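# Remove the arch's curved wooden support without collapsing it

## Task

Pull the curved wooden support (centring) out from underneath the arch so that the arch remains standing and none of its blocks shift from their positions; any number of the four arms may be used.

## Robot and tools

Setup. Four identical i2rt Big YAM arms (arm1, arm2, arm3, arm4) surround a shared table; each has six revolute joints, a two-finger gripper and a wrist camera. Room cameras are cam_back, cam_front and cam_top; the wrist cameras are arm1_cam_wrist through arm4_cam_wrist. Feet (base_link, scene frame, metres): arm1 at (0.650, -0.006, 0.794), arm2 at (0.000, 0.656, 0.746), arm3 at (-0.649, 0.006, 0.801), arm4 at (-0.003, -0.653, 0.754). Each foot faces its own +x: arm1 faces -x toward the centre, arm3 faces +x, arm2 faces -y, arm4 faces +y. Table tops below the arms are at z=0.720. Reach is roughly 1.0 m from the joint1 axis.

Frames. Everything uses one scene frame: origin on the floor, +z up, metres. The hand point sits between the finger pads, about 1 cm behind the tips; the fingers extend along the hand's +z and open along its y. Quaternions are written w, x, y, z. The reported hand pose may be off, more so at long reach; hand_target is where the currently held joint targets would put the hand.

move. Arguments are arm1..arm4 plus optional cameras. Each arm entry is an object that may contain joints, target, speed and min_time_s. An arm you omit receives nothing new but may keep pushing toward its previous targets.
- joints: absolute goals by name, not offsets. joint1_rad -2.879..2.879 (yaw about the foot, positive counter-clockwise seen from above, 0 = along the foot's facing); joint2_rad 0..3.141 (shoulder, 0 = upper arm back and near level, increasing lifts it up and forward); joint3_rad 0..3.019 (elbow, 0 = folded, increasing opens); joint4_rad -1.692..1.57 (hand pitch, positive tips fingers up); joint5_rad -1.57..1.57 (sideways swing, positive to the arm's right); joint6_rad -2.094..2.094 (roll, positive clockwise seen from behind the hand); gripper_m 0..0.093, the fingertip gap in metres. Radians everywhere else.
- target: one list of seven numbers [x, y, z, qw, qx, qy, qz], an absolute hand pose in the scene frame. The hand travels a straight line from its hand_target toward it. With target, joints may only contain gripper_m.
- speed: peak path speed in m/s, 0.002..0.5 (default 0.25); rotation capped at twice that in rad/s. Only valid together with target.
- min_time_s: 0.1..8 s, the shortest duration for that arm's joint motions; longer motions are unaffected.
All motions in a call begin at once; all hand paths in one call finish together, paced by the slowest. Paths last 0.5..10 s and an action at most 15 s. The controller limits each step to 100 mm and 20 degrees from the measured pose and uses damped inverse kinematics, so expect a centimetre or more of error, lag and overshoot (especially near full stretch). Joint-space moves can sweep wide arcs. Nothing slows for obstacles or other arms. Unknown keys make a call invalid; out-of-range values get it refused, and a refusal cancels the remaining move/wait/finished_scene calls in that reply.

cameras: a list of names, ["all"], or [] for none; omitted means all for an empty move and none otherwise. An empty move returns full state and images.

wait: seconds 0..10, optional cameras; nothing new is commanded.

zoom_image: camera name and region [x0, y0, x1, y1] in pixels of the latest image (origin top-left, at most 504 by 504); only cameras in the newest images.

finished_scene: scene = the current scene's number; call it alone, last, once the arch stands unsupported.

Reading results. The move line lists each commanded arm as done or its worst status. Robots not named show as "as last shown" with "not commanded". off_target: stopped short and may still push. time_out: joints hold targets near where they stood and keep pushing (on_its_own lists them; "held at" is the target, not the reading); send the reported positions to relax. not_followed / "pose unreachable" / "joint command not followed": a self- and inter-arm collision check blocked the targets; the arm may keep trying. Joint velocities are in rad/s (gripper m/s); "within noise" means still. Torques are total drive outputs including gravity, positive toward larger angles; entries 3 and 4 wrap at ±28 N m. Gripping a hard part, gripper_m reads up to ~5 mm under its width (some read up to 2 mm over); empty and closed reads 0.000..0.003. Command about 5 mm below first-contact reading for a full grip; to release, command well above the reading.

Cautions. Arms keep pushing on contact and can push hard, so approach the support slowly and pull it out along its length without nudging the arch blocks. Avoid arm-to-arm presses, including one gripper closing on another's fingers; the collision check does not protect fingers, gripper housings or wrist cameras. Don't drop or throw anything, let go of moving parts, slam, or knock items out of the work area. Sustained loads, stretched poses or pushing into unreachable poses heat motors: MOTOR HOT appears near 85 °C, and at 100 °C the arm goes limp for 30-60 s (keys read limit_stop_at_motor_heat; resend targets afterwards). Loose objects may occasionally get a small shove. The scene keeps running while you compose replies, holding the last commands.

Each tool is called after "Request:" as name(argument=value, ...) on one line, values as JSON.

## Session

Request:
move()

Scene clock: 0.00 s.
Joint torques (N m): no reading
Motor temperatures (°C): arm1=[36 33 36 30 29 31 32] | arm2=[36 32 32 32 33 29 29] | arm3=[30 38 34 32 30 30 34] | arm4=[33 32 31 35 33 27 34]
Heat: arm1: hottest joint1_rad 36 °C; arm2: hottest joint1_rad 36 °C; arm3: hottest joint2_rad 38 °C; arm4: hottest joint4_rad 35 °C.
Joint velocities: within noise
arm1.joint_positions: joint1_rad=-0.792 joint2_rad=+0.597 joint3_rad=+1.317 joint4_rad=-1.235 joint5_rad=+0.036 joint6_rad=+0.139 gripper_m=+0.09396
arm1.joint_status: not commanded
arm1.hand: x=+0.4866 y=+0.1760 z=+1.3259 quat_wxyz=(-0.185, +0.761, -0.404, -0.473) (m; scene frame)
arm1.hand_target: x=+0.4882 y=+0.1742 z=+1.3369 quat_wxyz=(-0.188, +0.755, -0.401, -0.483) (m; scene frame)
arm1.hand_status: not commanded
arm2.joint_positions: joint1_rad=+0.031 joint2_rad=+0.603 joint3_rad=+1.457 joint4_rad=-1.387 joint5_rad=-0.263 joint6_rad=+0.761 gripper_m=+0.09396
arm2.joint_status: not commanded
arm2.hand: x=+0.0421 y=+0.4486 z=+1.3126 quat_wxyz=(-0.497, -0.768, -0.393, +0.094) (m; scene frame)
arm2.hand_target: x=+0.0421 y=+0.4516 z=+1.3209 quat_wxyz=(-0.505, -0.763, -0.391, +0.098) (m; scene frame)
arm2.hand_status: not commanded
arm3.joint_positions: joint1_rad=+0.554 joint2_rad=+0.643 joint3_rad=+1.438 joint4_rad=-1.241 joint5_rad=+0.294 joint6_rad=+0.554 gripper_m=+0.09396
arm3.joint_status: not commanded
arm3.hand: x=-0.4138 y=+0.1037 z=+1.3791 quat_wxyz=(-0.507, -0.061, -0.841, -0.178) (m; scene frame)
arm3.hand_target: x=-0.4167 y=+0.1018 z=+1.3926 quat_wxyz=(-0.517, -0.063, -0.833, -0.186) (m; scene frame)
arm3.hand_status: not commanded
arm4.joint_positions: joint1_rad=-0.454 joint2_rad=+0.631 joint3_rad=+1.450 joint4_rad=-1.565 joint5_rad=-0.075 joint6_rad=-0.150 gripper_m=+0.09396
arm4.joint_status: not commanded
arm4.hand: x=+0.0668 y=-0.4724 z=+1.2759 quat_wxyz=(-0.346, +0.552, -0.728, -0.214) (m; scene frame)
arm4.hand_target: x=+0.0658 y=-0.4742 z=+1.2836 quat_wxyz=(-0.354, +0.550, -0.724, -0.218) (m; scene frame)
arm4.hand_status: not commanded
pictures: arm1_cam_wrist, arm2_cam_wrist, arm3_cam_wrist, arm4_cam_wrist, cam_back, cam_front, cam_top
camera_calibration:
arm1_cam_wrist: T_world_to_cam=[[0.797319, 0.596147, -0.0942867, -0.368986], [0.509163, -0.748247, -0.4253, 0.451023], [-0.324091, 0.291093, -0.900128, 1.42768], [0, 0, 0, 1]] pos_world=[0.527254, 0.141859, 1.44212]
arm2_cam_wrist: T_world_to_cam=[[-0.701394, 0.201794, -0.683612, 0.835716], [0.409312, 0.899214, -0.154522, -0.212758], [0.583532, -0.388191, -0.713301, 1.21205], [0, 0, 0, 1]] pos_world=[-0.0340186, 0.493179, 1.40298]
arm3_cam_wrist: T_world_to_cam=[[0.0879263, -0.924112, -0.371868, 0.64589], [-0.911985, 0.0754847, -0.403218, 0.172778], [0.400689, 0.374592, -0.83614, 1.40781], [0, 0, 0, 1]] pos_world=[-0.463312, 0.0564809, 1.48697]
arm4_cam_wrist: T_world_to_cam=[[0.951578, -0.295641, 0.084239, -0.312856], [-0.273853, -0.939752, -0.204623, -0.161551], [0.139659, 0.171646, -0.975209, 1.44366], [0, 0, 0, 1]] pos_world=[0.0518457, -0.492109, 1.40116]

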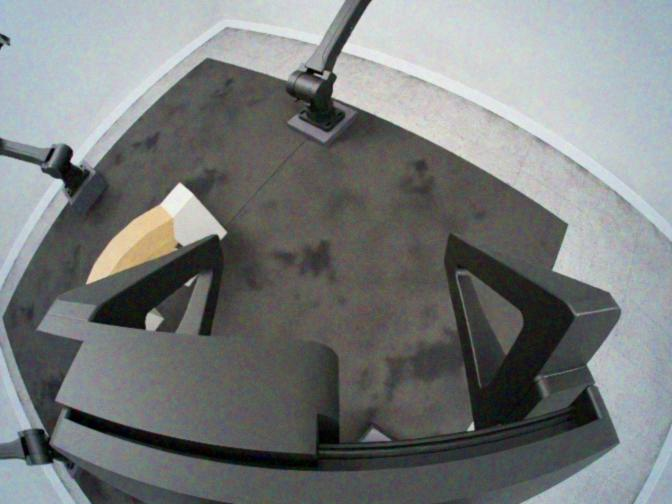

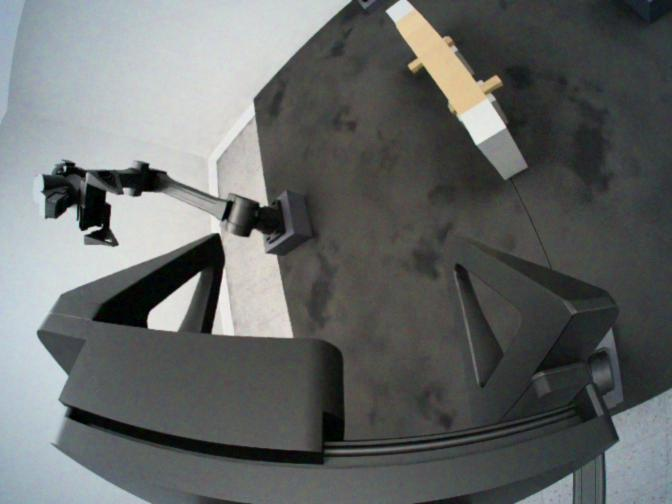

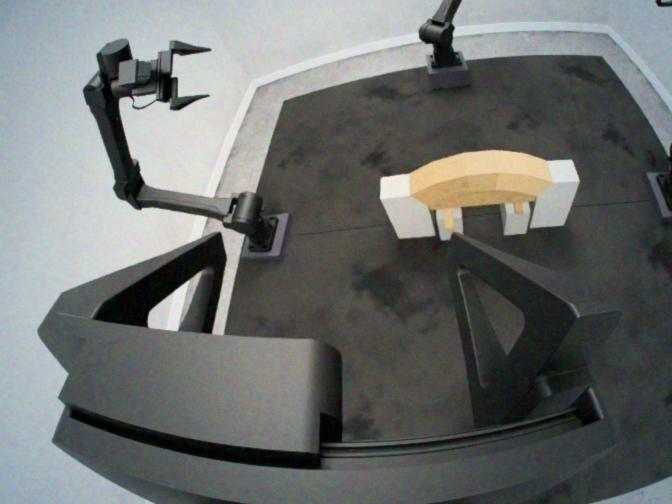

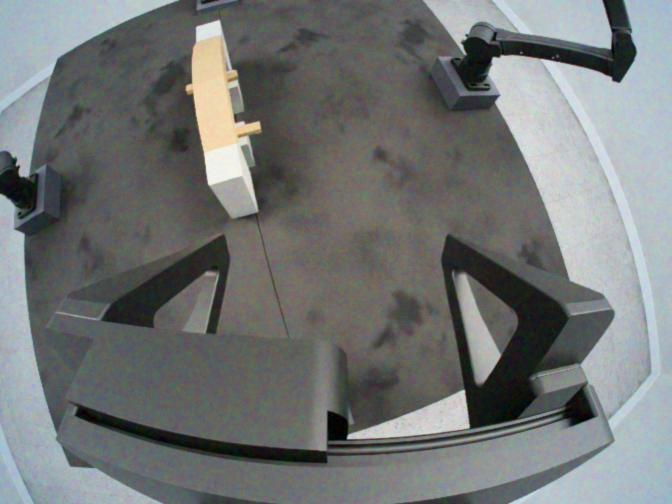

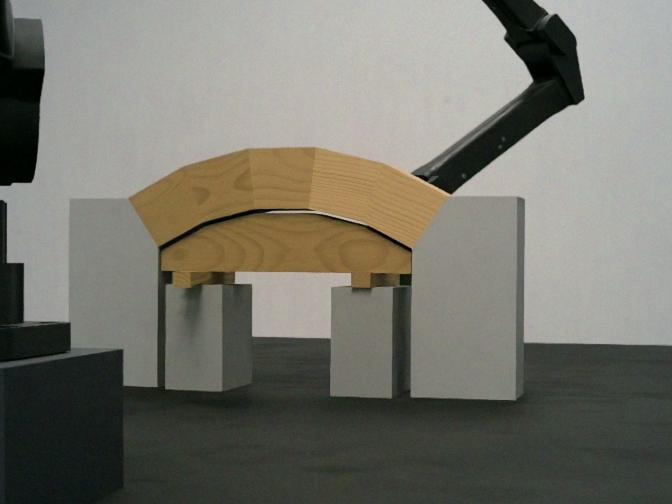

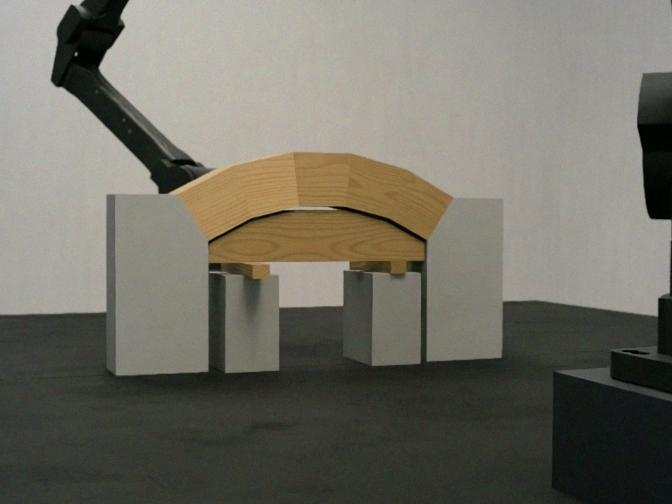

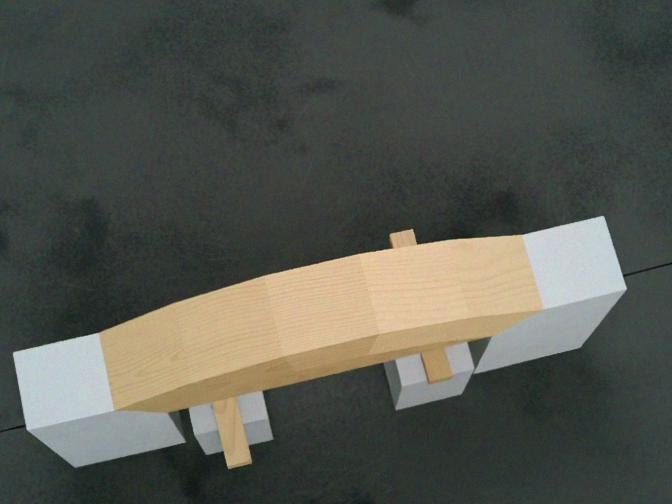

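Request:
move(arm1={"target": [0.10, -0.008, 0.88, 0.008, -0.7071, 0.008, 0.7071], "speed": 0.35, "joints": {"gripper_m": 0.05}}, arm3={"target": [-0.17, 0.0, 0.88, 0.5057, 0.5057, 0.4943, 0.4943], "speed": 0.35, "joints": {"gripper_m": 0.093}}, cameras=["arm1_cam_wrist", "arm3_cam_wrist", "cam_top", "cam_back"])

Scene clock: 4.83 s.
Joint torques (N m): arm1=[-0.21 -9.58 4.38 3.52 -0.12 -0.23] | arm2=[1.14 3.84 9.37 2.3 -0.02 -0.07] | arm3=[0.32 -8.64 3.63 2.17 0.27 0.1] | arm4=[-1.03 4.54 8.68 2.03 0.01 0.02]
Motor temperatures (°C): arm1=[36 33 36 30 29 31 32] | arm2=[36 32 32 32 33 28 29] | arm3=[30 38 35 32 29 30 34] | arm4=[33 32 32 35 33 27 34]
Heat: arm1: hottest joint1_rad 36 °C; arm2: hottest joint1_rad 36 °C; arm3: hottest joint2_rad 38 °C; arm4: hottest joint4_rad 35 °C.
move: arm1 done; arm3 done
Joint velocities: within noise
arm1.joint_positions: joint1_rad=+0.037 joint2_rad=+1.917 joint3_rad=+0.556 joint4_rad=+1.331 joint5_rad=+0.041 joint6_rad=+0.021 gripper_m=+0.05009
arm1.joint_status: all done
arm1.hand: x=+0.1091 y=-0.0056 z=+0.8789 quat_wxyz=(-0.006, +0.716, -0.015, -0.698) (m; scene frame)
arm1.hand_target: x=+0.1004 y=-0.0080 z=+0.8800 quat_wxyz=(-0.008, +0.707, -0.008, -0.707) (m; scene frame)
arm1.hand_status: done (0.009 m and 1.7 deg from the pose sent, 0.618 m and 57.4 deg at the start)
arm2, arm4: as last shown
arm3.joint_positions: joint1_rad=-0.053 joint2_rad=+1.906 joint3_rad=+0.370 joint4_rad=+1.519 joint5_rad=+0.013 joint6_rad=+1.568 gripper_m=+0.09309
arm3.joint_status: all done
arm3.hand: x=-0.1767 y=-0.0031 z=+0.8771 quat_wxyz=(-0.503, -0.510, -0.502, -0.485) (m; scene frame)
arm3.hand_target: x=-0.1702 y=+0.0001 z=+0.8799 quat_wxyz=(-0.505, -0.506, -0.494, -0.494) (m; scene frame)
arm3.hand_status: done (0.008 m and 1.5 deg from the pose sent, 0.565 m and 75.4 deg at the start)
pictures: arm1_cam_wrist, arm3_cam_wrist, cam_back, cam_top
camera_calibration:
arm1_cam_wrist: T_world_to_cam=[[0.043543, 0.998995, -0.0106392, 0.0090944], [0.600864, -0.0346948, -0.798598, 0.639333], [-0.798164, 0.0283806, -0.601771, 0.743912], [0, 0, 0, 1]] pos_world=[0.209215, -0.00801638, 0.958331]
arm3_cam_wrist: T_world_to_cam=[[-0.0106246, -0.00481821, -0.999932, 0.876055], [-0.587708, 0.809069, 0.00234609, -0.101451], [0.809003, 0.587693, -0.0114278, 0.282567], [0, 0, 0, 1]] pos_world=[-0.278914, -0.0797606, 0.879462]

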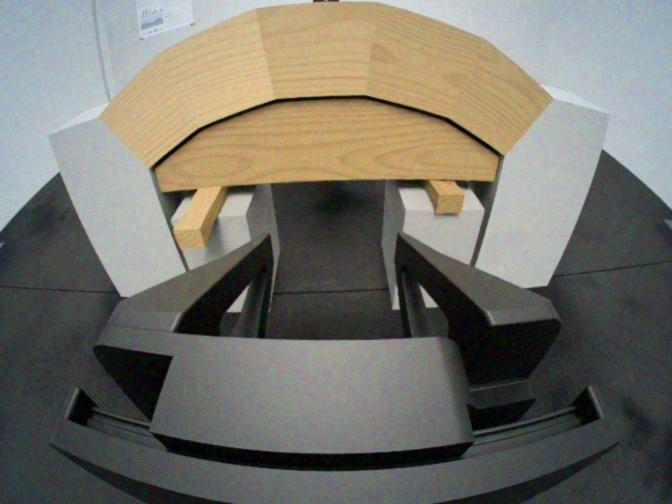

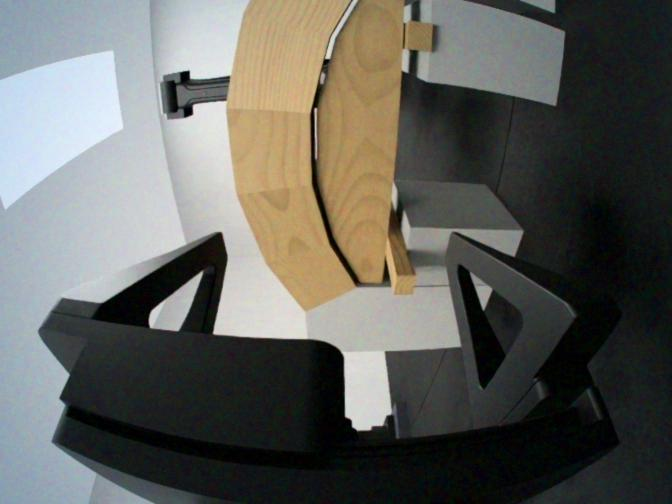

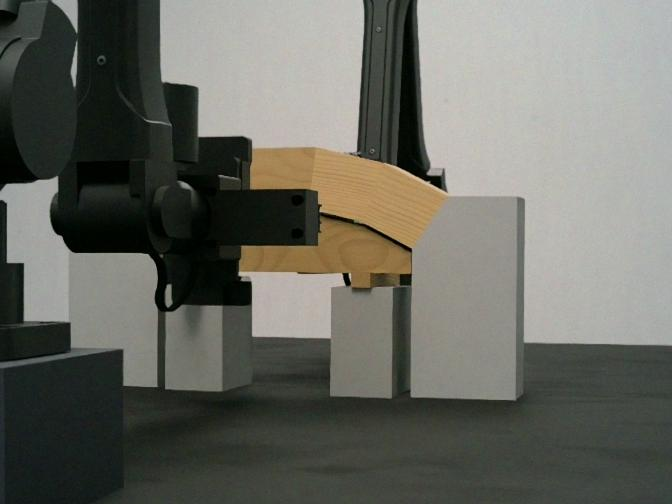

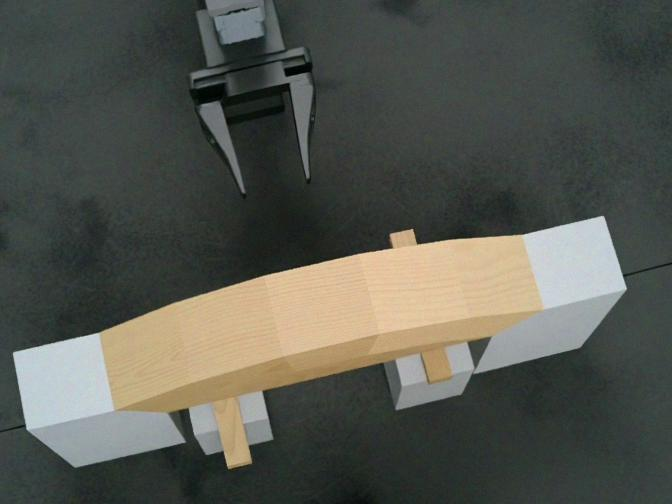

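Request:
move(arm1={"target": [-0.028, -0.014, 0.879, 0.0, -0.7071, 0.0, 0.7071], "speed": 0.08}, cameras=["arm1_cam_wrist", "arm3_cam_wrist", "cam_top"])

Scene clock: 7.80 s.
Joint torques (N m): arm1=[-0.15 -13.51 6.99 1.57 -0.12 -0.23] | arm2=[1.26 3.78 9.36 2.29 -0.02 -0.05] | arm3=[0.32 -8.7 3.63 2.24 0.28 0.1] | arm4=[-0.5 4.25 8.49 2.06 -0.02 0.01]
Motor temperatures (°C): arm1=[36 33 36 30 29 30 32] | arm2=[36 32 32 32 33 28 29] | arm3=[30 38 35 32 29 30 34] | arm4=[33 32 32 35 33 27 34]
Heat: arm1: hottest joint1_rad 36 °C; arm2: hottest joint1_rad 36 °C; arm3: hottest joint2_rad 38 °C; arm4: hottest joint4_rad 35 °C.
move: arm1 off_target
Joint velocities: within noise
arm1.joint_positions: joint1_rad=+0.037 joint2_rad=+2.047 joint3_rad=+0.911 joint4_rad=+1.140 joint5_rad=+0.018 joint6_rad=+0.021 gripper_m=+0.05009
arm1.joint_status: not commanded
arm1.hand: x=-0.0141 y=-0.0111 z=+0.8876 quat_wxyz=(+0.002, +0.704, -0.006, -0.710) (m; scene frame)
arm1.hand_target: x=-0.0270 y=-0.0141 z=+0.8791 quat_wxyz=(+0.000, +0.707, +0.000, -0.707) (m; scene frame)
arm1.hand_status: off_target (0.017 m and 0.9 deg from the pose sent, 0.137 m and 2.3 deg at the start)
arm2, arm3, arm4: as last shown
arm3.hand_target: x=-0.1702 y=+0.0001 z=+0.8799 quat_wxyz=(-0.505, -0.506, -0.495, -0.494) (m; scene frame)
pictures: arm1_cam_wrist, arm3_cam_wrist, cam_top
camera_calibration:
arm1_cam_wrist: T_world_to_cam=[[0.0199286, 0.999729, -0.0119944, 0.0209405], [0.57326, -0.0212546, -0.819098, 0.73812], [-0.819131, 0.00944759, -0.573528, 0.62542], [0, 0, 0, 1]] pos_world=[0.0887489, -0.0111551, 0.96354]
arm3_cam_wrist: T_world_to_cam=[[-0.0106246, -0.00481821, -0.999932, 0.876055], [-0.587708, 0.809069, 0.00234609, -0.101451], [0.809003, 0.587693, -0.0114278, 0.282567], [0, 0, 0, 1]] pos_world=[-0.278914, -0.0797606, 0.879462]

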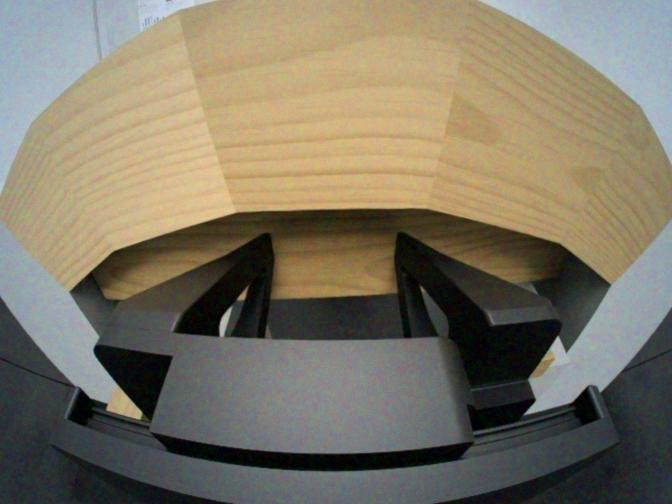

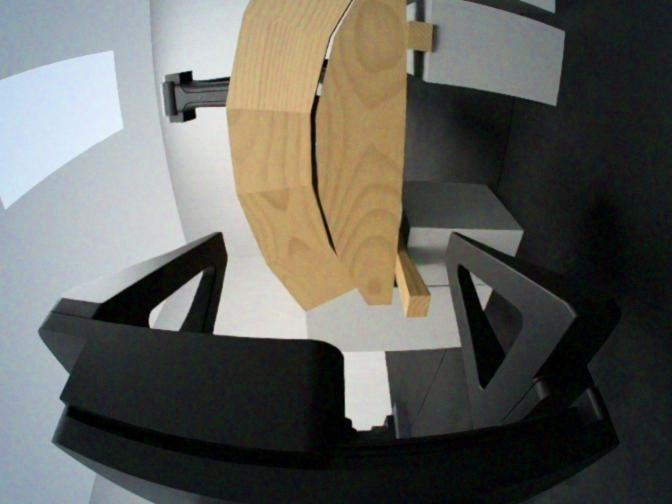

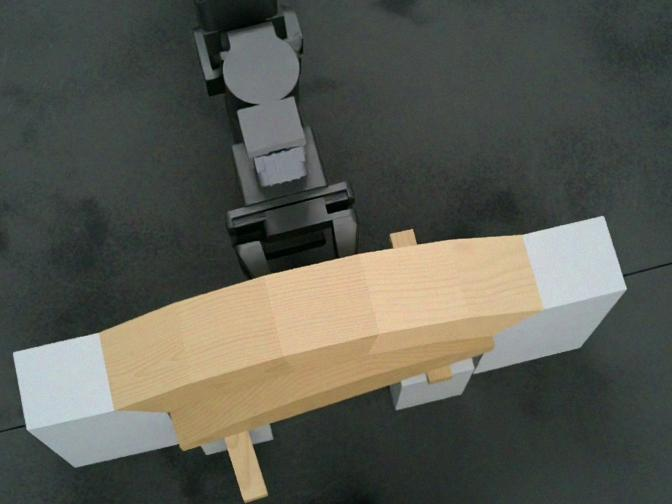

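Request:
move(arm3={"target": [-0.09, -0.013, 0.856, 0.5, 0.5, 0.5, 0.5], "speed": 0.15}, cameras=["arm3_cam_wrist", "cam_top", "cam_back"])

Scene clock: 11.57 s.
Joint torques (N m): arm1=[-0.21 -13.51 7.01 1.57 -0.12 -0.24] | arm2=[1.32 3.66 9.42 2.26 -0.01 -0.05] | arm3=[-1.26 -11.16 5.04 1.06 0 0.08] | arm4=[-1.49 3.84 8.57 2.14 0.02 0.01]
Motor temperatures (°C): arm1=[36 34 37 30 29 30 32] | arm2=[36 32 32 32 33 28 29] | arm3=[30 38 35 32 29 30 34] | arm4=[33 32 32 35 33 27 34]
Heat: arm1: hottest joint3_rad 37 °C; arm2: hottest joint1_rad 36 °C; arm3: hottest joint2_rad 38 °C; arm4: hottest joint4_rad 35 °C.
move: arm3 done
Joint velocities: within noise
arm1, arm2, arm4: as last shown
arm3.joint_positions: joint1_rad=-0.078 joint2_rad=+2.031 joint3_rad=+0.597 joint4_rad=+1.444 joint5_rad=-0.045 joint6_rad=+1.568 gripper_m=+0.09309
arm3.joint_status: not commanded
arm3.hand: x=-0.0980 y=-0.0083 z=+0.8602 quat_wxyz=(-0.501, -0.496, -0.503, -0.499) (m; scene frame)
arm3.hand_target: x=-0.0904 y=-0.0131 z=+0.8560 quat_wxyz=(-0.500, -0.500, -0.500, -0.500) (m; scene frame)
arm3.hand_status: done (0.010 m and 0.6 deg from the pose sent, 0.090 m and 2.2 deg at the start)
pictures: arm3_cam_wrist, cam_back, cam_top
camera_calibration:
arm3_cam_wrist: T_world_to_cam=[[0.0156662, -0.00454508, -0.999867, 0.862523], [-0.61394, 0.789242, -0.0132071, -0.0403332], [0.789197, 0.614066, 0.00957404, 0.201995], [0, 0, 0, 1]] pos_world=[-0.197688, -0.0882852, 0.859942]

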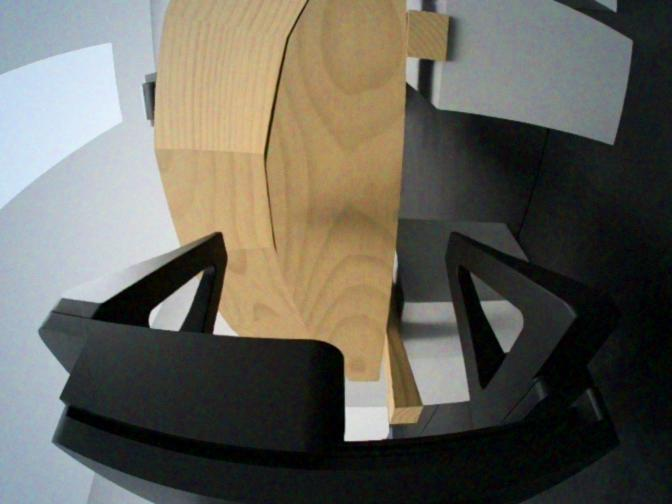

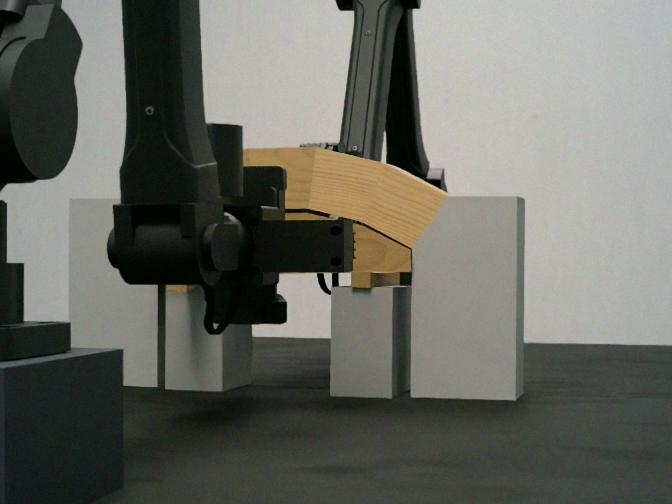

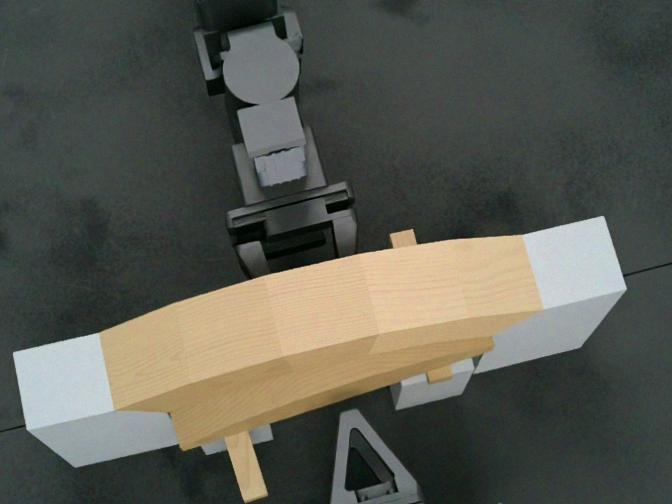

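Request:
move(arm3={"target": [-0.048, -0.015, 0.854, 0.5, 0.5, 0.5, 0.5], "speed": 0.06}, cameras=["arm3_cam_wrist", "cam_top", "cam_back"])

Scene clock: 13.70 s.
Joint torques (N m): arm1=[-0.26 -13.51 7.01 1.55 -0.12 -0.24] | arm2=[1.38 3.72 9.32 2.29 0 -0.06] | arm3=[-0.97 -12.22 6.42 0.84 0.01 0.09] | arm4=[-0.91 4.37 8.51 2.09 0 0.03]
Motor temperatures (°C): arm1=[36 34 37 30 29 30 32] | arm2=[36 32 32 32 33 28 29] | arm3=[30 38 35 32 29 30 34] | arm4=[33 32 32 35 33 27 34]
Heat: arm1: hottest joint3_rad 37 °C; arm2: hottest joint1_rad 36 °C; arm3: hottest joint2_rad 38 °C; arm4: hottest joint4_rad 35 °C.
move: arm3 off_target
Joint velocities: within noise
arm1, arm2, arm4: as last shown
arm3.joint_positions: joint1_rad=-0.078 joint2_rad=+2.062 joint3_rad=+0.708 joint4_rad=+1.362 joint5_rad=-0.045 joint6_rad=+1.568 gripper_m=+0.09309
arm3.joint_status: not commanded
arm3.hand: x=-0.0584 y=-0.0099 z=+0.8580 quat_wxyz=(-0.501, -0.496, -0.503, -0.499) (m; scene frame)
arm3.hand_target: x=-0.0485 y=-0.0152 z=+0.8541 quat_wxyz=(-0.500, -0.500, -0.500, -0.500) (m; scene frame)
arm3.hand_status: off_target (0.012 m and 0.6 deg from the pose sent, 0.051 m and 0.6 deg at the start)
pictures: arm3_cam_wrist, cam_back, cam_top
camera_calibration:
arm3_cam_wrist: T_world_to_cam=[[0.0148867, -0.00449846, -0.999879, 0.859588], [-0.61395, 0.789243, -0.0126916, -0.0152315], [0.789205, 0.614065, 0.00898741, 0.172251], [0, 0, 0, 1]] pos_world=[-0.158089, -0.0898851, 0.857742]

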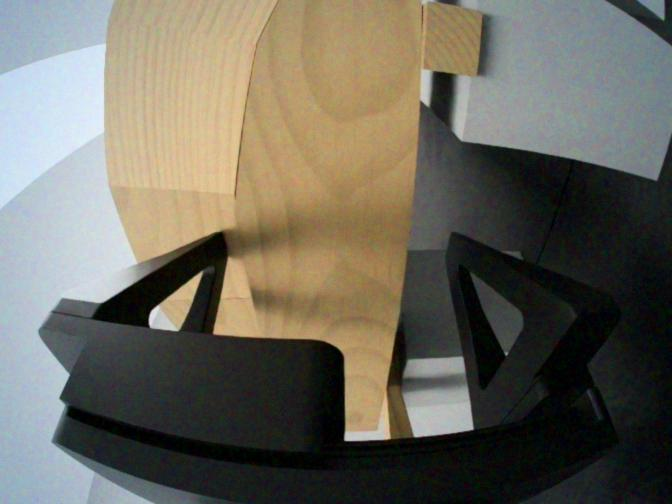

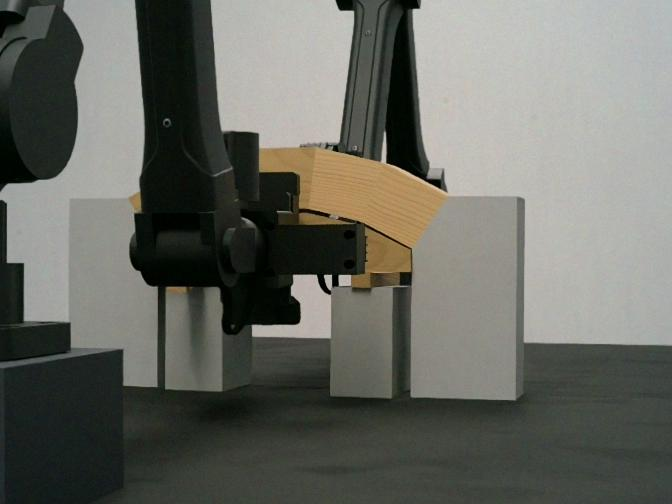

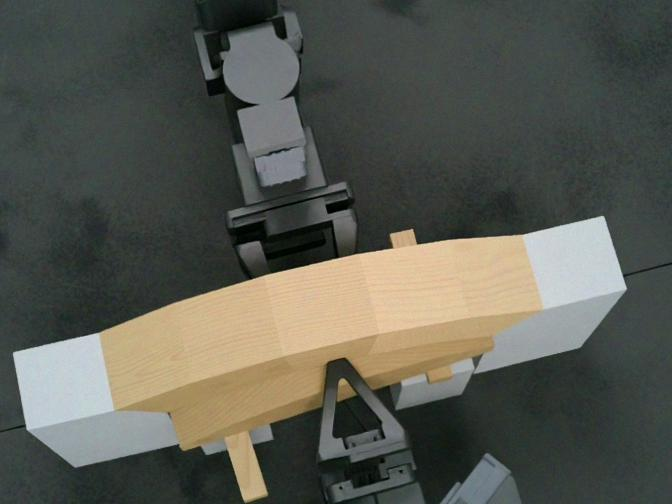

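Request:
move(arm3={"target": [-0.048, -0.015, 0.858, 0.5, 0.5, 0.5, 0.5], "speed": 0.06, "joints": {"gripper_m": 0.066}}, cameras=["arm3_cam_wrist"])

Scene clock: 15.00 s.
Joint torques (N m): arm1=[-0.21 -13.57 7.04 1.59 -0.1 -0.23] | arm2=[1.03 3.84 9.33 2.26 -0.02 -0.06] | arm3=[-0.97 -13.39 5.97 0.64 0 0.08] | arm4=[-0.85 4.25 8.68 2.14 -0.01 0.03]
Motor temperatures (°C): arm1=[36 34 37 30 29 30 32] | arm2=[36 32 32 32 33 28 29] | arm3=[30 38 35 32 29 30 34] | arm4=[33 32 32 35 33 27 34]
Heat: arm1: hottest joint3_rad 37 °C; arm2: hottest joint1_rad 36 °C; arm3: hottest joint2_rad 38 °C; arm4: hottest joint4_rad 35 °C.
move: arm3 done
Joint velocities: within noise
arm1, arm2, arm4: as last shown
arm1.hand: x=-0.0141 y=-0.0112 z=+0.8873 quat_wxyz=(+0.002, +0.704, -0.006, -0.710) (m; scene frame)
arm1.hand_target: x=-0.0270 y=-0.0140 z=+0.8793 quat_wxyz=(+0.000, +0.707, +0.000, -0.707) (m; scene frame)
arm3.joint_positions: joint1_rad=-0.078 joint2_rad=+2.062 joint3_rad=+0.712 joint4_rad=+1.357 joint5_rad=-0.045 joint6_rad=+1.568 gripper_m=+0.06610
arm3.joint_status: all done
arm3.hand: x=-0.0569 y=-0.0099 z=+0.8580 quat_wxyz=(-0.501, -0.496, -0.504, -0.499) (m; scene frame)
arm3.hand_target: x=-0.0483 y=-0.0152 z=+0.8581 quat_wxyz=(-0.500, -0.500, -0.500, -0.500) (m; scene frame)
arm3.hand_status: done (0.010 m and 0.6 deg from the pose sent, 0.012 m and 0.6 deg at the start)
pictures: arm3_cam_wrist
camera_calibration:
arm3_cam_wrist: T_world_to_cam=[[0.013387, -0.0044857, -0.9999, 0.859451], [-0.613967, 0.789244, -0.0117606, -0.0151114], [0.789218, 0.614063, 0.00781152, 0.172078], [0, 0, 0, 1]] pos_world=[-0.156591, -0.0898851, 0.857843]

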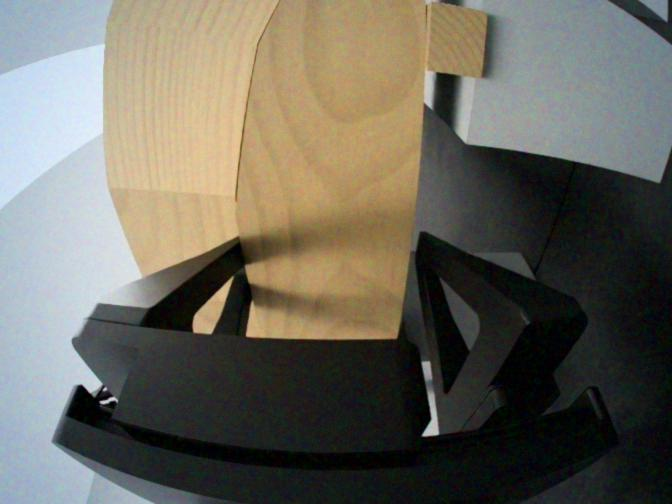

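Request:
move(arm3={"target": [-0.048, -0.015, 0.866, 0.5, 0.5, 0.5, 0.5], "speed": 0.06, "joints": {"gripper_m": 0.061}}, cameras=["arm3_cam_wrist"])

Scene clock: 16.13 s.
Joint torques (N m): arm1=[-0.21 -13.51 7.02 1.61 -0.07 -0.23] | arm2=[1.26 3.55 9.4 2.26 -0.03 -0.07] | arm3=[-1.08 -14.74 5.53 0.34 -0.01 0.09] | arm4=[-1.08 4.07 8.61 2.04 -0.03 0.04]
Motor temperatures (°C): arm1=[36 34 37 30 29 30 32] | arm2=[36 32 33 32 33 28 29] | arm3=[30 38 35 32 29 30 34] | arm4=[33 32 33 35 32 27 34]
Heat: arm1: hottest joint3_rad 37 °C; arm2: hottest joint1_rad 36 °C; arm3: hottest joint2_rad 38 °C; arm4: hottest joint4_rad 35 °C.
move: arm3 off_target
Joint velocities: within noise
arm1.joint_positions: joint1_rad=+0.037 joint2_rad=+2.047 joint3_rad=+0.911 joint4_rad=+1.140 joint5_rad=+0.016 joint6_rad=+0.021 gripper_m=+0.05009
arm1.joint_status: not commanded
arm1.hand: x=-0.0141 y=-0.0114 z=+0.8871 quat_wxyz=(+0.003, +0.704, -0.006, -0.710) (m; scene frame)
arm1.hand_target: x=-0.0270 y=-0.0141 z=+0.8791 quat_wxyz=(+0.000, +0.707, +0.000, -0.707) (m; scene frame)
arm1.hand_status: not commanded
arm2, arm4: as last shown
arm3.joint_positions: joint1_rad=-0.078 joint2_rad=+2.052 joint3_rad=+0.714 joint4_rad=+1.342 joint5_rad=-0.045 joint6_rad=+1.568 gripper_m=+0.06111
arm3.joint_status: all done
arm3.hand: x=-0.0557 y=-0.0100 z=+0.8603 quat_wxyz=(-0.500, -0.497, -0.505, -0.498) (m; scene frame)
arm3.hand_target: x=-0.0483 y=-0.0151 z=+0.8661 quat_wxyz=(-0.500, -0.500, -0.500, -0.500) (m; scene frame)
arm3.hand_status: off_target (0.011 m and 0.7 deg from the pose sent, 0.013 m and 0.6 deg at the start)
pictures: arm3_cam_wrist
camera_calibration:
arm3_cam_wrist: T_world_to_cam=[[0.00990815, -0.00431734, -0.999942, 0.861646], [-0.613933, 0.789301, -0.00949117, -0.0162092], [0.789296, 0.613991, 0.00516996, 0.173453], [0, 0, 0, 1]] pos_world=[-0.155395, -0.0899849, 0.860545]

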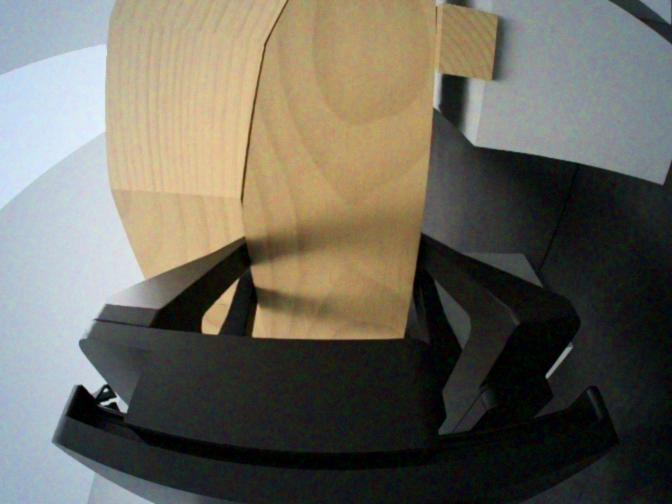

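Request:
move(arm3={"joints": {"gripper_m": 0.046}}, cameras=["arm3_cam_wrist", "cam_top", "cam_back"])

Scene clock: 16.73 s.
Joint torques (N m): arm1=[-0.26 -13.51 7.04 1.61 -0.06 -0.24] | arm2=[1.26 3.49 9.36 2.28 -0.03 -0.05] | arm3=[-1.03 -14.45 5.55 0.46 0 0.11] | arm4=[-1.08 3.84 8.72 2.21 -0.01 0.03]
Motor temperatures (°C): arm1=[36 34 37 30 29 30 32] | arm2=[36 32 33 32 33 28 29] | arm3=[30 38 35 32 29 30 34] | arm4=[33 32 33 35 32 27 34]
Heat: arm1: hottest joint3_rad 37 °C; arm2: hottest joint1_rad 36 °C; arm3: hottest joint2_rad 38 °C; arm4: hottest joint4_rad 35 °C.
move: arm3 off_target
Joint velocities: within noise
arm1, arm2, arm4: as last shown
arm1.hand: x=-0.0141 y=-0.0115 z=+0.8871 quat_wxyz=(+0.003, +0.704, -0.006, -0.710) (m; scene frame)
arm3.joint_positions: joint1_rad=-0.078 joint2_rad=+2.049 joint3_rad=+0.714 joint4_rad=+1.341 joint5_rad=-0.045 joint6_rad=+1.567 gripper_m=+0.05695
arm3.joint_status: gripper_m off_target (ended at +0.05698, target +0.04600)
arm3.hand: x=-0.0555 y=-0.0100 z=+0.8617 quat_wxyz=(-0.501, -0.497, -0.505, -0.498) (m; scene frame)
arm3.hand_target: x=-0.0483 y=-0.0151 z=+0.8661 quat_wxyz=(-0.500, -0.500, -0.500, -0.500) (m; scene frame)
arm3.hand_status: not commanded
pictures: arm3_cam_wrist, cam_back, cam_top
camera_calibration:
arm3_cam_wrist: T_world_to_cam=[[0.0114544, -0.00591024, -0.999917, 0.863023], [-0.613926, 0.789277, -0.0116979, -0.0141709], [0.789281, 0.614009, 0.00541221, 0.173079], [0, 0, 0, 1]] pos_world=[-0.155193, -0.0899865, 0.861849]

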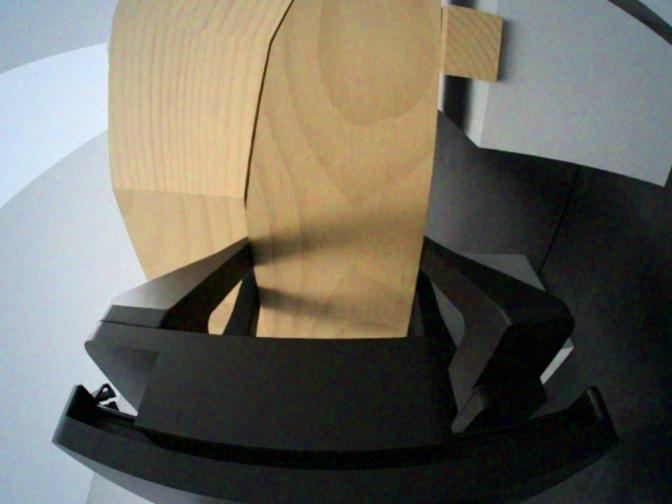

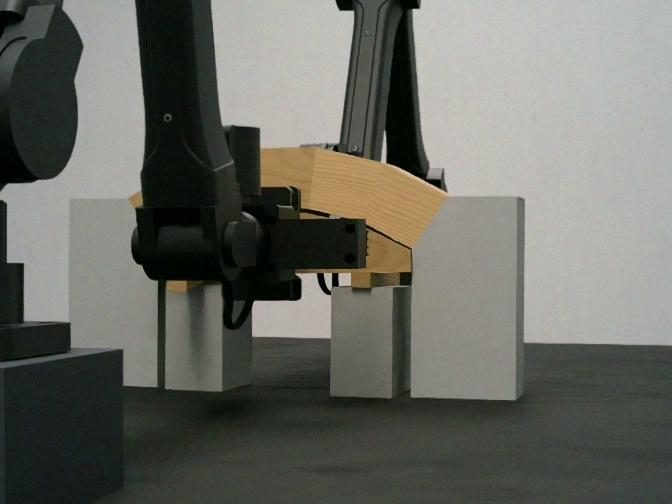

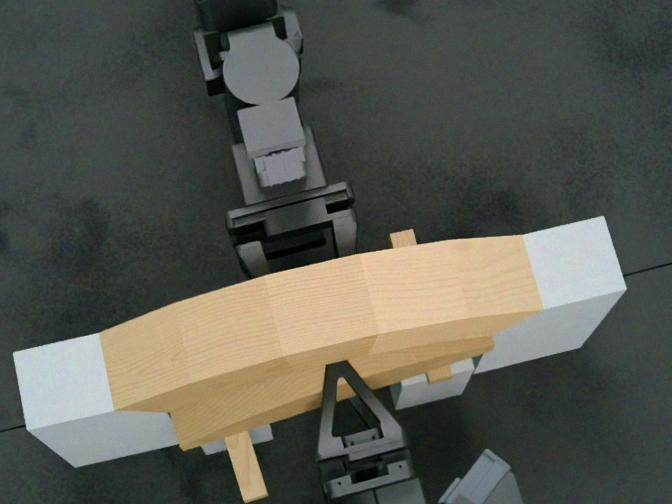

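Request:
move(arm3={"target": [-0.115, -0.012, 0.871, 0.5, 0.5, 0.5, 0.5], "speed": 0.07}, cameras=["arm3_cam_wrist", "cam_top", "cam_back", "arm1_cam_wrist"])

Scene clock: 18.70 s.
Joint torques (N m): arm1=[-0.21 -13.74 6.65 1.59 -0.04 -0.23] | arm2=[1.08 3.66 9.35 2.3 -0.01 -0.06] | arm3=[-0.97 -13.63 2.09 1.87 0.11 0.27] | arm4=[-1.26 4.01 8.61 2.06 0.02 0.01]
Motor temperatures (°C): arm1=[36 35 37 30 29 30 31] | arm2=[36 32 33 32 33 28 29] | arm3=[30 38 35 32 29 30 34] | arm4=[33 32 33 35 32 27 34]
Heat: arm1: hottest joint3_rad 37 °C; arm2: hottest joint1_rad 36 °C; arm3: hottest joint2_rad 38 °C; arm4: hottest joint4_rad 35 °C.
move: arm3 off_target
Joint velocities: within noise
arm1.joint_positions: joint1_rad=+0.037 joint2_rad=+2.049 joint3_rad=+0.917 joint4_rad=+1.140 joint5_rad=+0.016 joint6_rad=+0.021 gripper_m=+0.05009
arm1.joint_status: not commanded
arm1.hand: x=-0.0160 y=-0.0115 z=+0.8884 quat_wxyz=(+0.003, +0.703, -0.006, -0.711) (m; scene frame)
arm1.hand_target: x=-0.0269 y=-0.0141 z=+0.8792 quat_wxyz=(+0.000, +0.707, +0.000, -0.707) (m; scene frame)
arm1.hand_status: not commanded
arm2.joint_positions: joint1_rad=+0.031 joint2_rad=+0.603 joint3_rad=+1.457 joint4_rad=-1.387 joint5_rad=-0.263 joint6_rad=+0.761 gripper_m=+0.09396
arm2.joint_status: not commanded
arm2.hand: x=+0.0421 y=+0.4486 z=+1.3126 quat_wxyz=(-0.497, -0.768, -0.393, +0.094) (m; scene frame)
arm2.hand_target: x=+0.0421 y=+0.4516 z=+1.3209 quat_wxyz=(-0.505, -0.763, -0.391, +0.098) (m; scene frame)
arm2.hand_status: not commanded
arm3.joint_positions: joint1_rad=-0.078 joint2_rad=+2.000 joint3_rad=+0.553 joint4_rad=+1.433 joint5_rad=-0.049 joint6_rad=+1.552 gripper_m=+0.05695
arm3.joint_status: not commanded
arm3.hand: x=-0.1127 y=-0.0070 z=+0.8611 quat_wxyz=(-0.498, -0.497, -0.514, -0.491) (m; scene frame)
arm3.hand_target: x=-0.1149 y=-0.0120 z=+0.8708 quat_wxyz=(-0.500, -0.500, -0.500, -0.500) (m; scene frame)
arm3.hand_status: off_target (0.011 m and 1.9 deg from the pose sent, 0.060 m and 0.7 deg at the start)
arm4.joint_positions: joint1_rad=-0.454 joint2_rad=+0.631 joint3_rad=+1.450 joint4_rad=-1.565 joint5_rad=-0.075 joint6_rad=-0.150 gripper_m=+0.09396
arm4.joint_status: not commanded
arm4.hand: x=+0.0668 y=-0.4724 z=+1.2759 quat_wxyz=(-0.346, +0.552, -0.728, -0.214) (m; scene frame)
arm4.hand_target: x=+0.0658 y=-0.4742 z=+1.2836 quat_wxyz=(-0.354, +0.550, -0.724, -0.218) (m; scene frame)
arm4.hand_status: not commanded
pictures: arm1_cam_wrist, arm3_cam_wrist, cam_back, cam_top
camera_calibration:
arm1_cam_wrist: T_world_to_cam=[[0.0179518, 0.999766, -0.0120686, 0.0214179], [0.570887, -0.0201589, -0.820781, 0.741251], [-0.820832, 0.00784469, -0.571116, 0.62206], [0, 0, 0, 1]] pos_world=[0.0870516, -0.0113499, 0.963932]
arm3_cam_wrist: T_world_to_cam=[[-0.00706602, -0.0196426, -0.999782, 0.860899], [-0.617194, 0.786733, -0.0110948, -0.0525547], [0.78678, 0.616981, -0.0176823, 0.236085], [0, 0, 0, 1]] pos_world=[-0.2121, -0.0874033, 0.864303]

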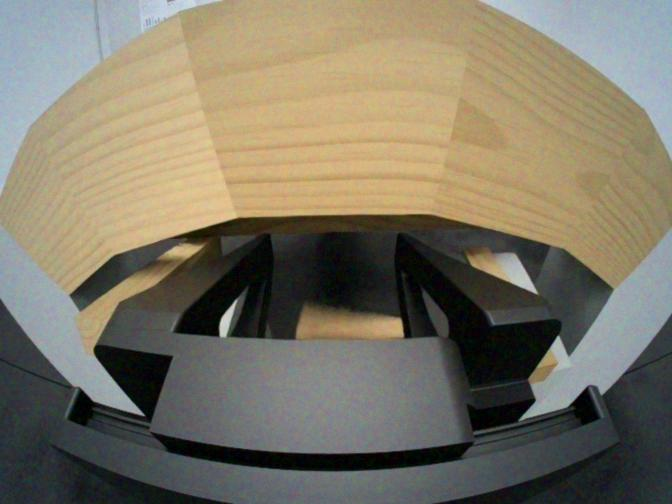

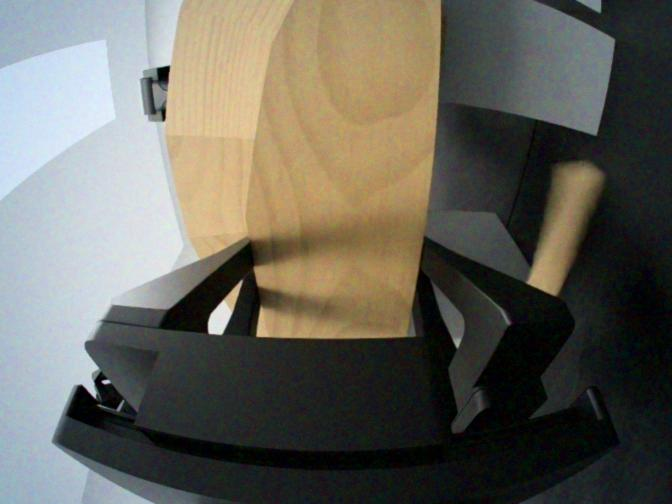

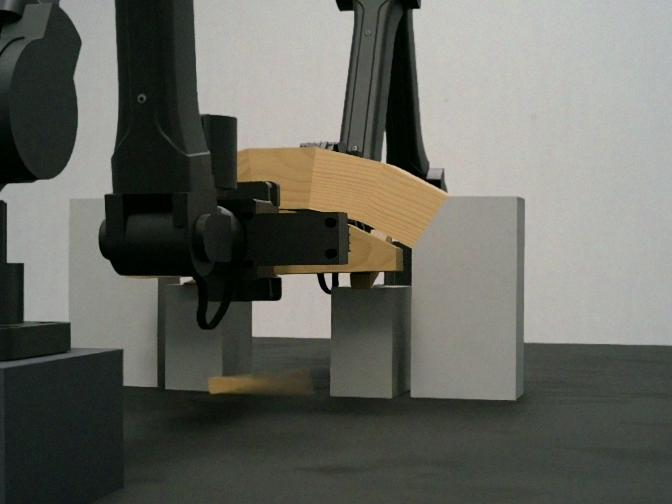

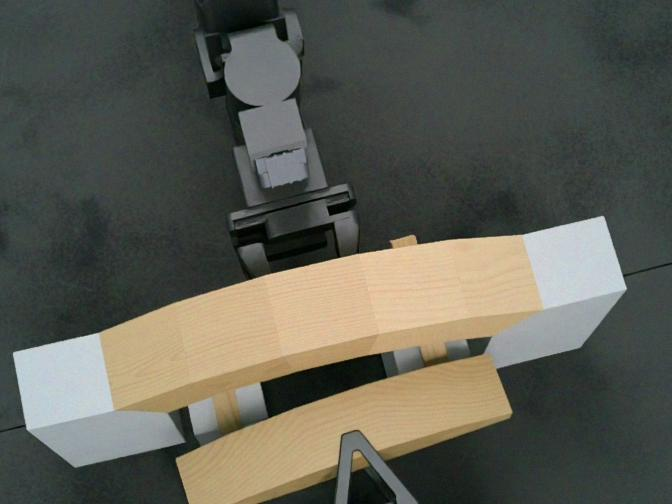

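Request:
move(arm3={"target": [-0.26, -0.005, 0.92, 0.3827, 0.5948, 0.5948, 0.3827], "speed": 0.2}, arm1={"target": [0.16, -0.014, 0.889, 0.0, -0.7071, 0.0, 0.7071], "speed": 0.1}, cameras=["cam_top", "cam_back", "arm3_cam_wrist"])

Scene clock: 21.73 s.
Joint torques (N m): arm1=[0.44 -11.63 1.16 3.6 0.11 -0.23] | arm2=[1.08 3.72 9.36 2.25 -0.01 -0.06] | arm3=[-0.97 -6.71 10.35 1.59 0.21 -0.06] | arm4=[-1.49 4.25 8.53 1.98 -0.01 0]
Motor temperatures (°C): arm1=[36 35 37 30 29 30 31] | arm2=[36 32 33 32 33 28 28] | arm3=[30 38 35 32 29 30 35] | arm4=[33 32 33 35 32 27 34]
Heat: arm1: hottest joint3_rad 37 °C; arm2: hottest joint1_rad 36 °C; arm3: hottest joint2_rad 38 °C; arm4: hottest joint4_rad 35 °C.
move: arm1 off_target; arm3 off_target
Joint velocities: within noise
arm1.joint_positions: joint1_rad=+0.037 joint2_rad=+1.887 joint3_rad=+0.424 joint4_rad=+1.422 joint5_rad=+0.020 joint6_rad=+0.020 gripper_m=+0.05009
arm1.joint_status: not commanded
arm1.hand: x=+0.1575 y=-0.0086 z=+0.8755 quat_wxyz=(+0.001, +0.720, -0.007, -0.694) (m; scene frame)
arm1.hand_target: x=+0.1599 y=-0.0139 z=+0.8887 quat_wxyz=(+0.000, +0.707, +0.000, -0.707) (m; scene frame)
arm1.hand_status: off_target (0.015 m and 2.3 deg from the pose sent, 0.176 m and 1.0 deg at the start)
arm2, arm4: as last shown
arm3.joint_positions: joint1_rad=-0.078 joint2_rad=+1.079 joint3_rad=+0.238 joint4_rad=+0.353 joint5_rad=-0.049 joint6_rad=+1.562 gripper_m=+0.05695
arm3.joint_status: not commanded
arm3.hand: x=-0.2719 y=-0.0005 z=+0.8936 quat_wxyz=(-0.358, -0.606, -0.608, -0.366) (m; scene frame)
arm3.hand_target: x=-0.2604 y=-0.0049 z=+0.9198 quat_wxyz=(-0.383, -0.595, -0.595, -0.383) (m; scene frame)
arm3.hand_status: off_target (0.029 m and 4.0 deg from the pose sent, 0.159 m and 23.3 deg at the start)
pictures: arm3_cam_wrist, cam_back, cam_top
camera_calibration:
arm3_cam_wrist: T_world_to_cam=[[-0.46329, 0.00848909, -0.886166, 0.66677], [-0.544657, 0.78608, 0.292278, -0.406994], [0.699079, 0.618067, -0.359559, 0.639484], [0, 0, 0, 1]] pos_world=[-0.359814, -0.0809748, 0.939757]

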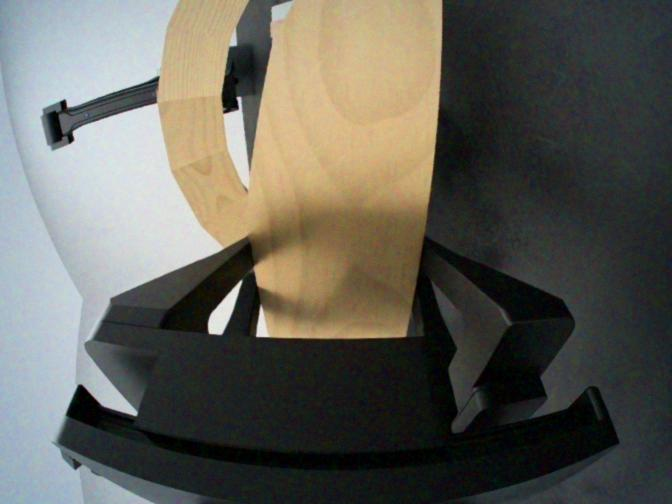

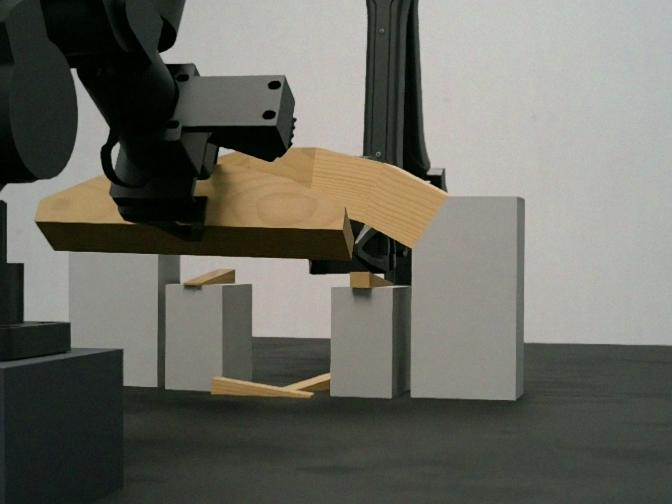

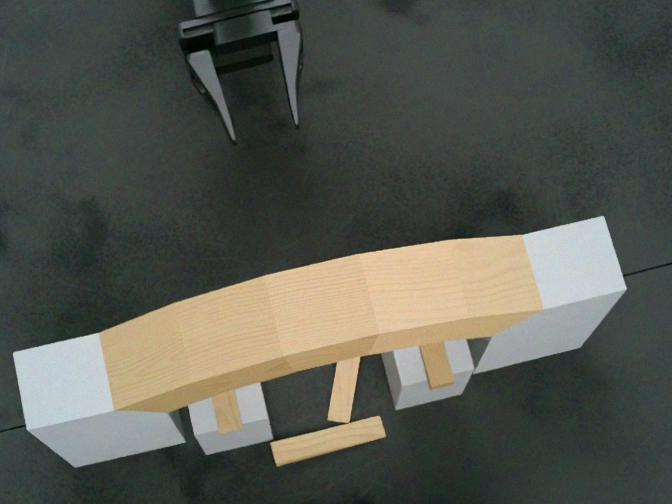

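Request:
move(arm3={"target": [-0.28, -0.003, 0.82, 0.0, 0.7071, 0.7071, 0.0], "speed": 0.25}, cameras=["cam_back", "cam_front"])

Scene clock: 24.97 s.
Joint torques (N m): arm1=[0.5 -11.52 1.17 3.59 0.11 -0.23] | arm2=[1.2 3.84 9.35 2.25 -0.02 -0.04] | arm3=[0.67 -9.52 12.66 -0.85 0.36 0] | arm4=[-1.32 4.37 8.58 2.17 0.01 0.03]
Motor temperatures (°C): arm1=[36 35 37 30 29 30 31] | arm2=[36 32 33 32 33 28 28] | arm3=[30 38 37 32 29 30 35] | arm4=[33 32 33 35 32 27 34]
Heat: arm1: hottest joint3_rad 37 °C; arm2: hottest joint1_rad 36 °C; arm3: hottest joint2_rad 38 °C; arm4: hottest joint4_rad 35 °C.
move: arm3 off_target
Joint velocities: within noise
arm1, arm2, arm4: as last shown
arm3.joint_positions: joint1_rad=-0.074 joint2_rad=+1.520 joint3_rad=+0.772 joint4_rad=-0.866 joint5_rad=-0.010 joint6_rad=+1.552 gripper_m=+0.05695
arm3.joint_status: not commanded
arm3.hand: x=-0.3099 y=-0.0051 z=+0.8032 quat_wxyz=(+0.019, -0.713, -0.700, +0.016) (m; scene frame)
arm3.hand_target: x=-0.2814 y=-0.0028 z=+0.8205 quat_wxyz=(+0.000, -0.707, -0.707, +0.000) (m; scene frame)
arm3.hand_status: off_target (0.034 m and 3.1 deg from the pose sent, 0.074 m and 61.6 deg at the start)
pictures: cam_back, cam_front

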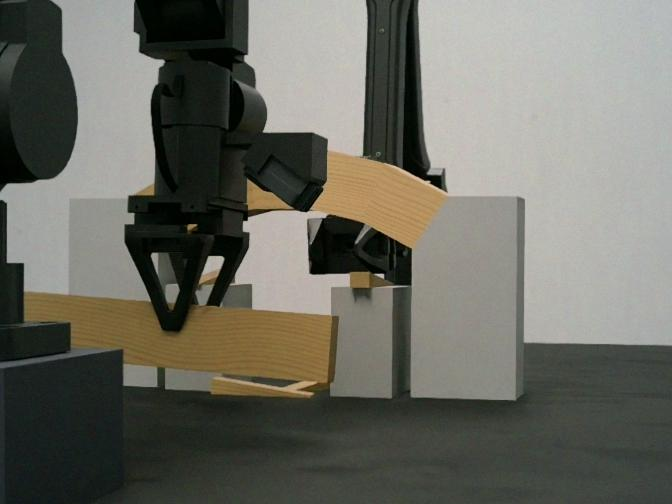

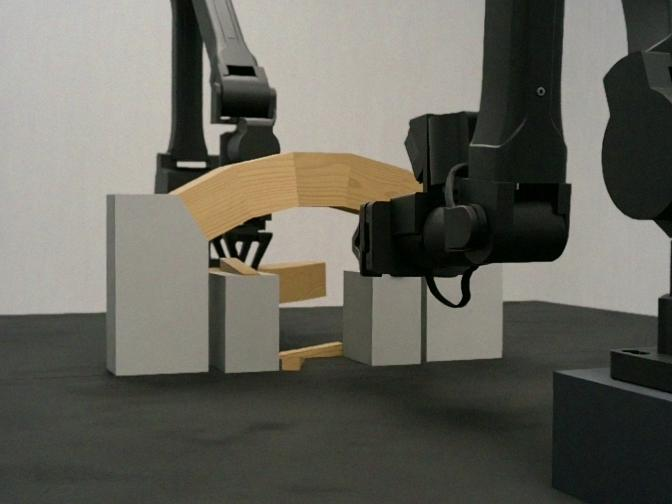

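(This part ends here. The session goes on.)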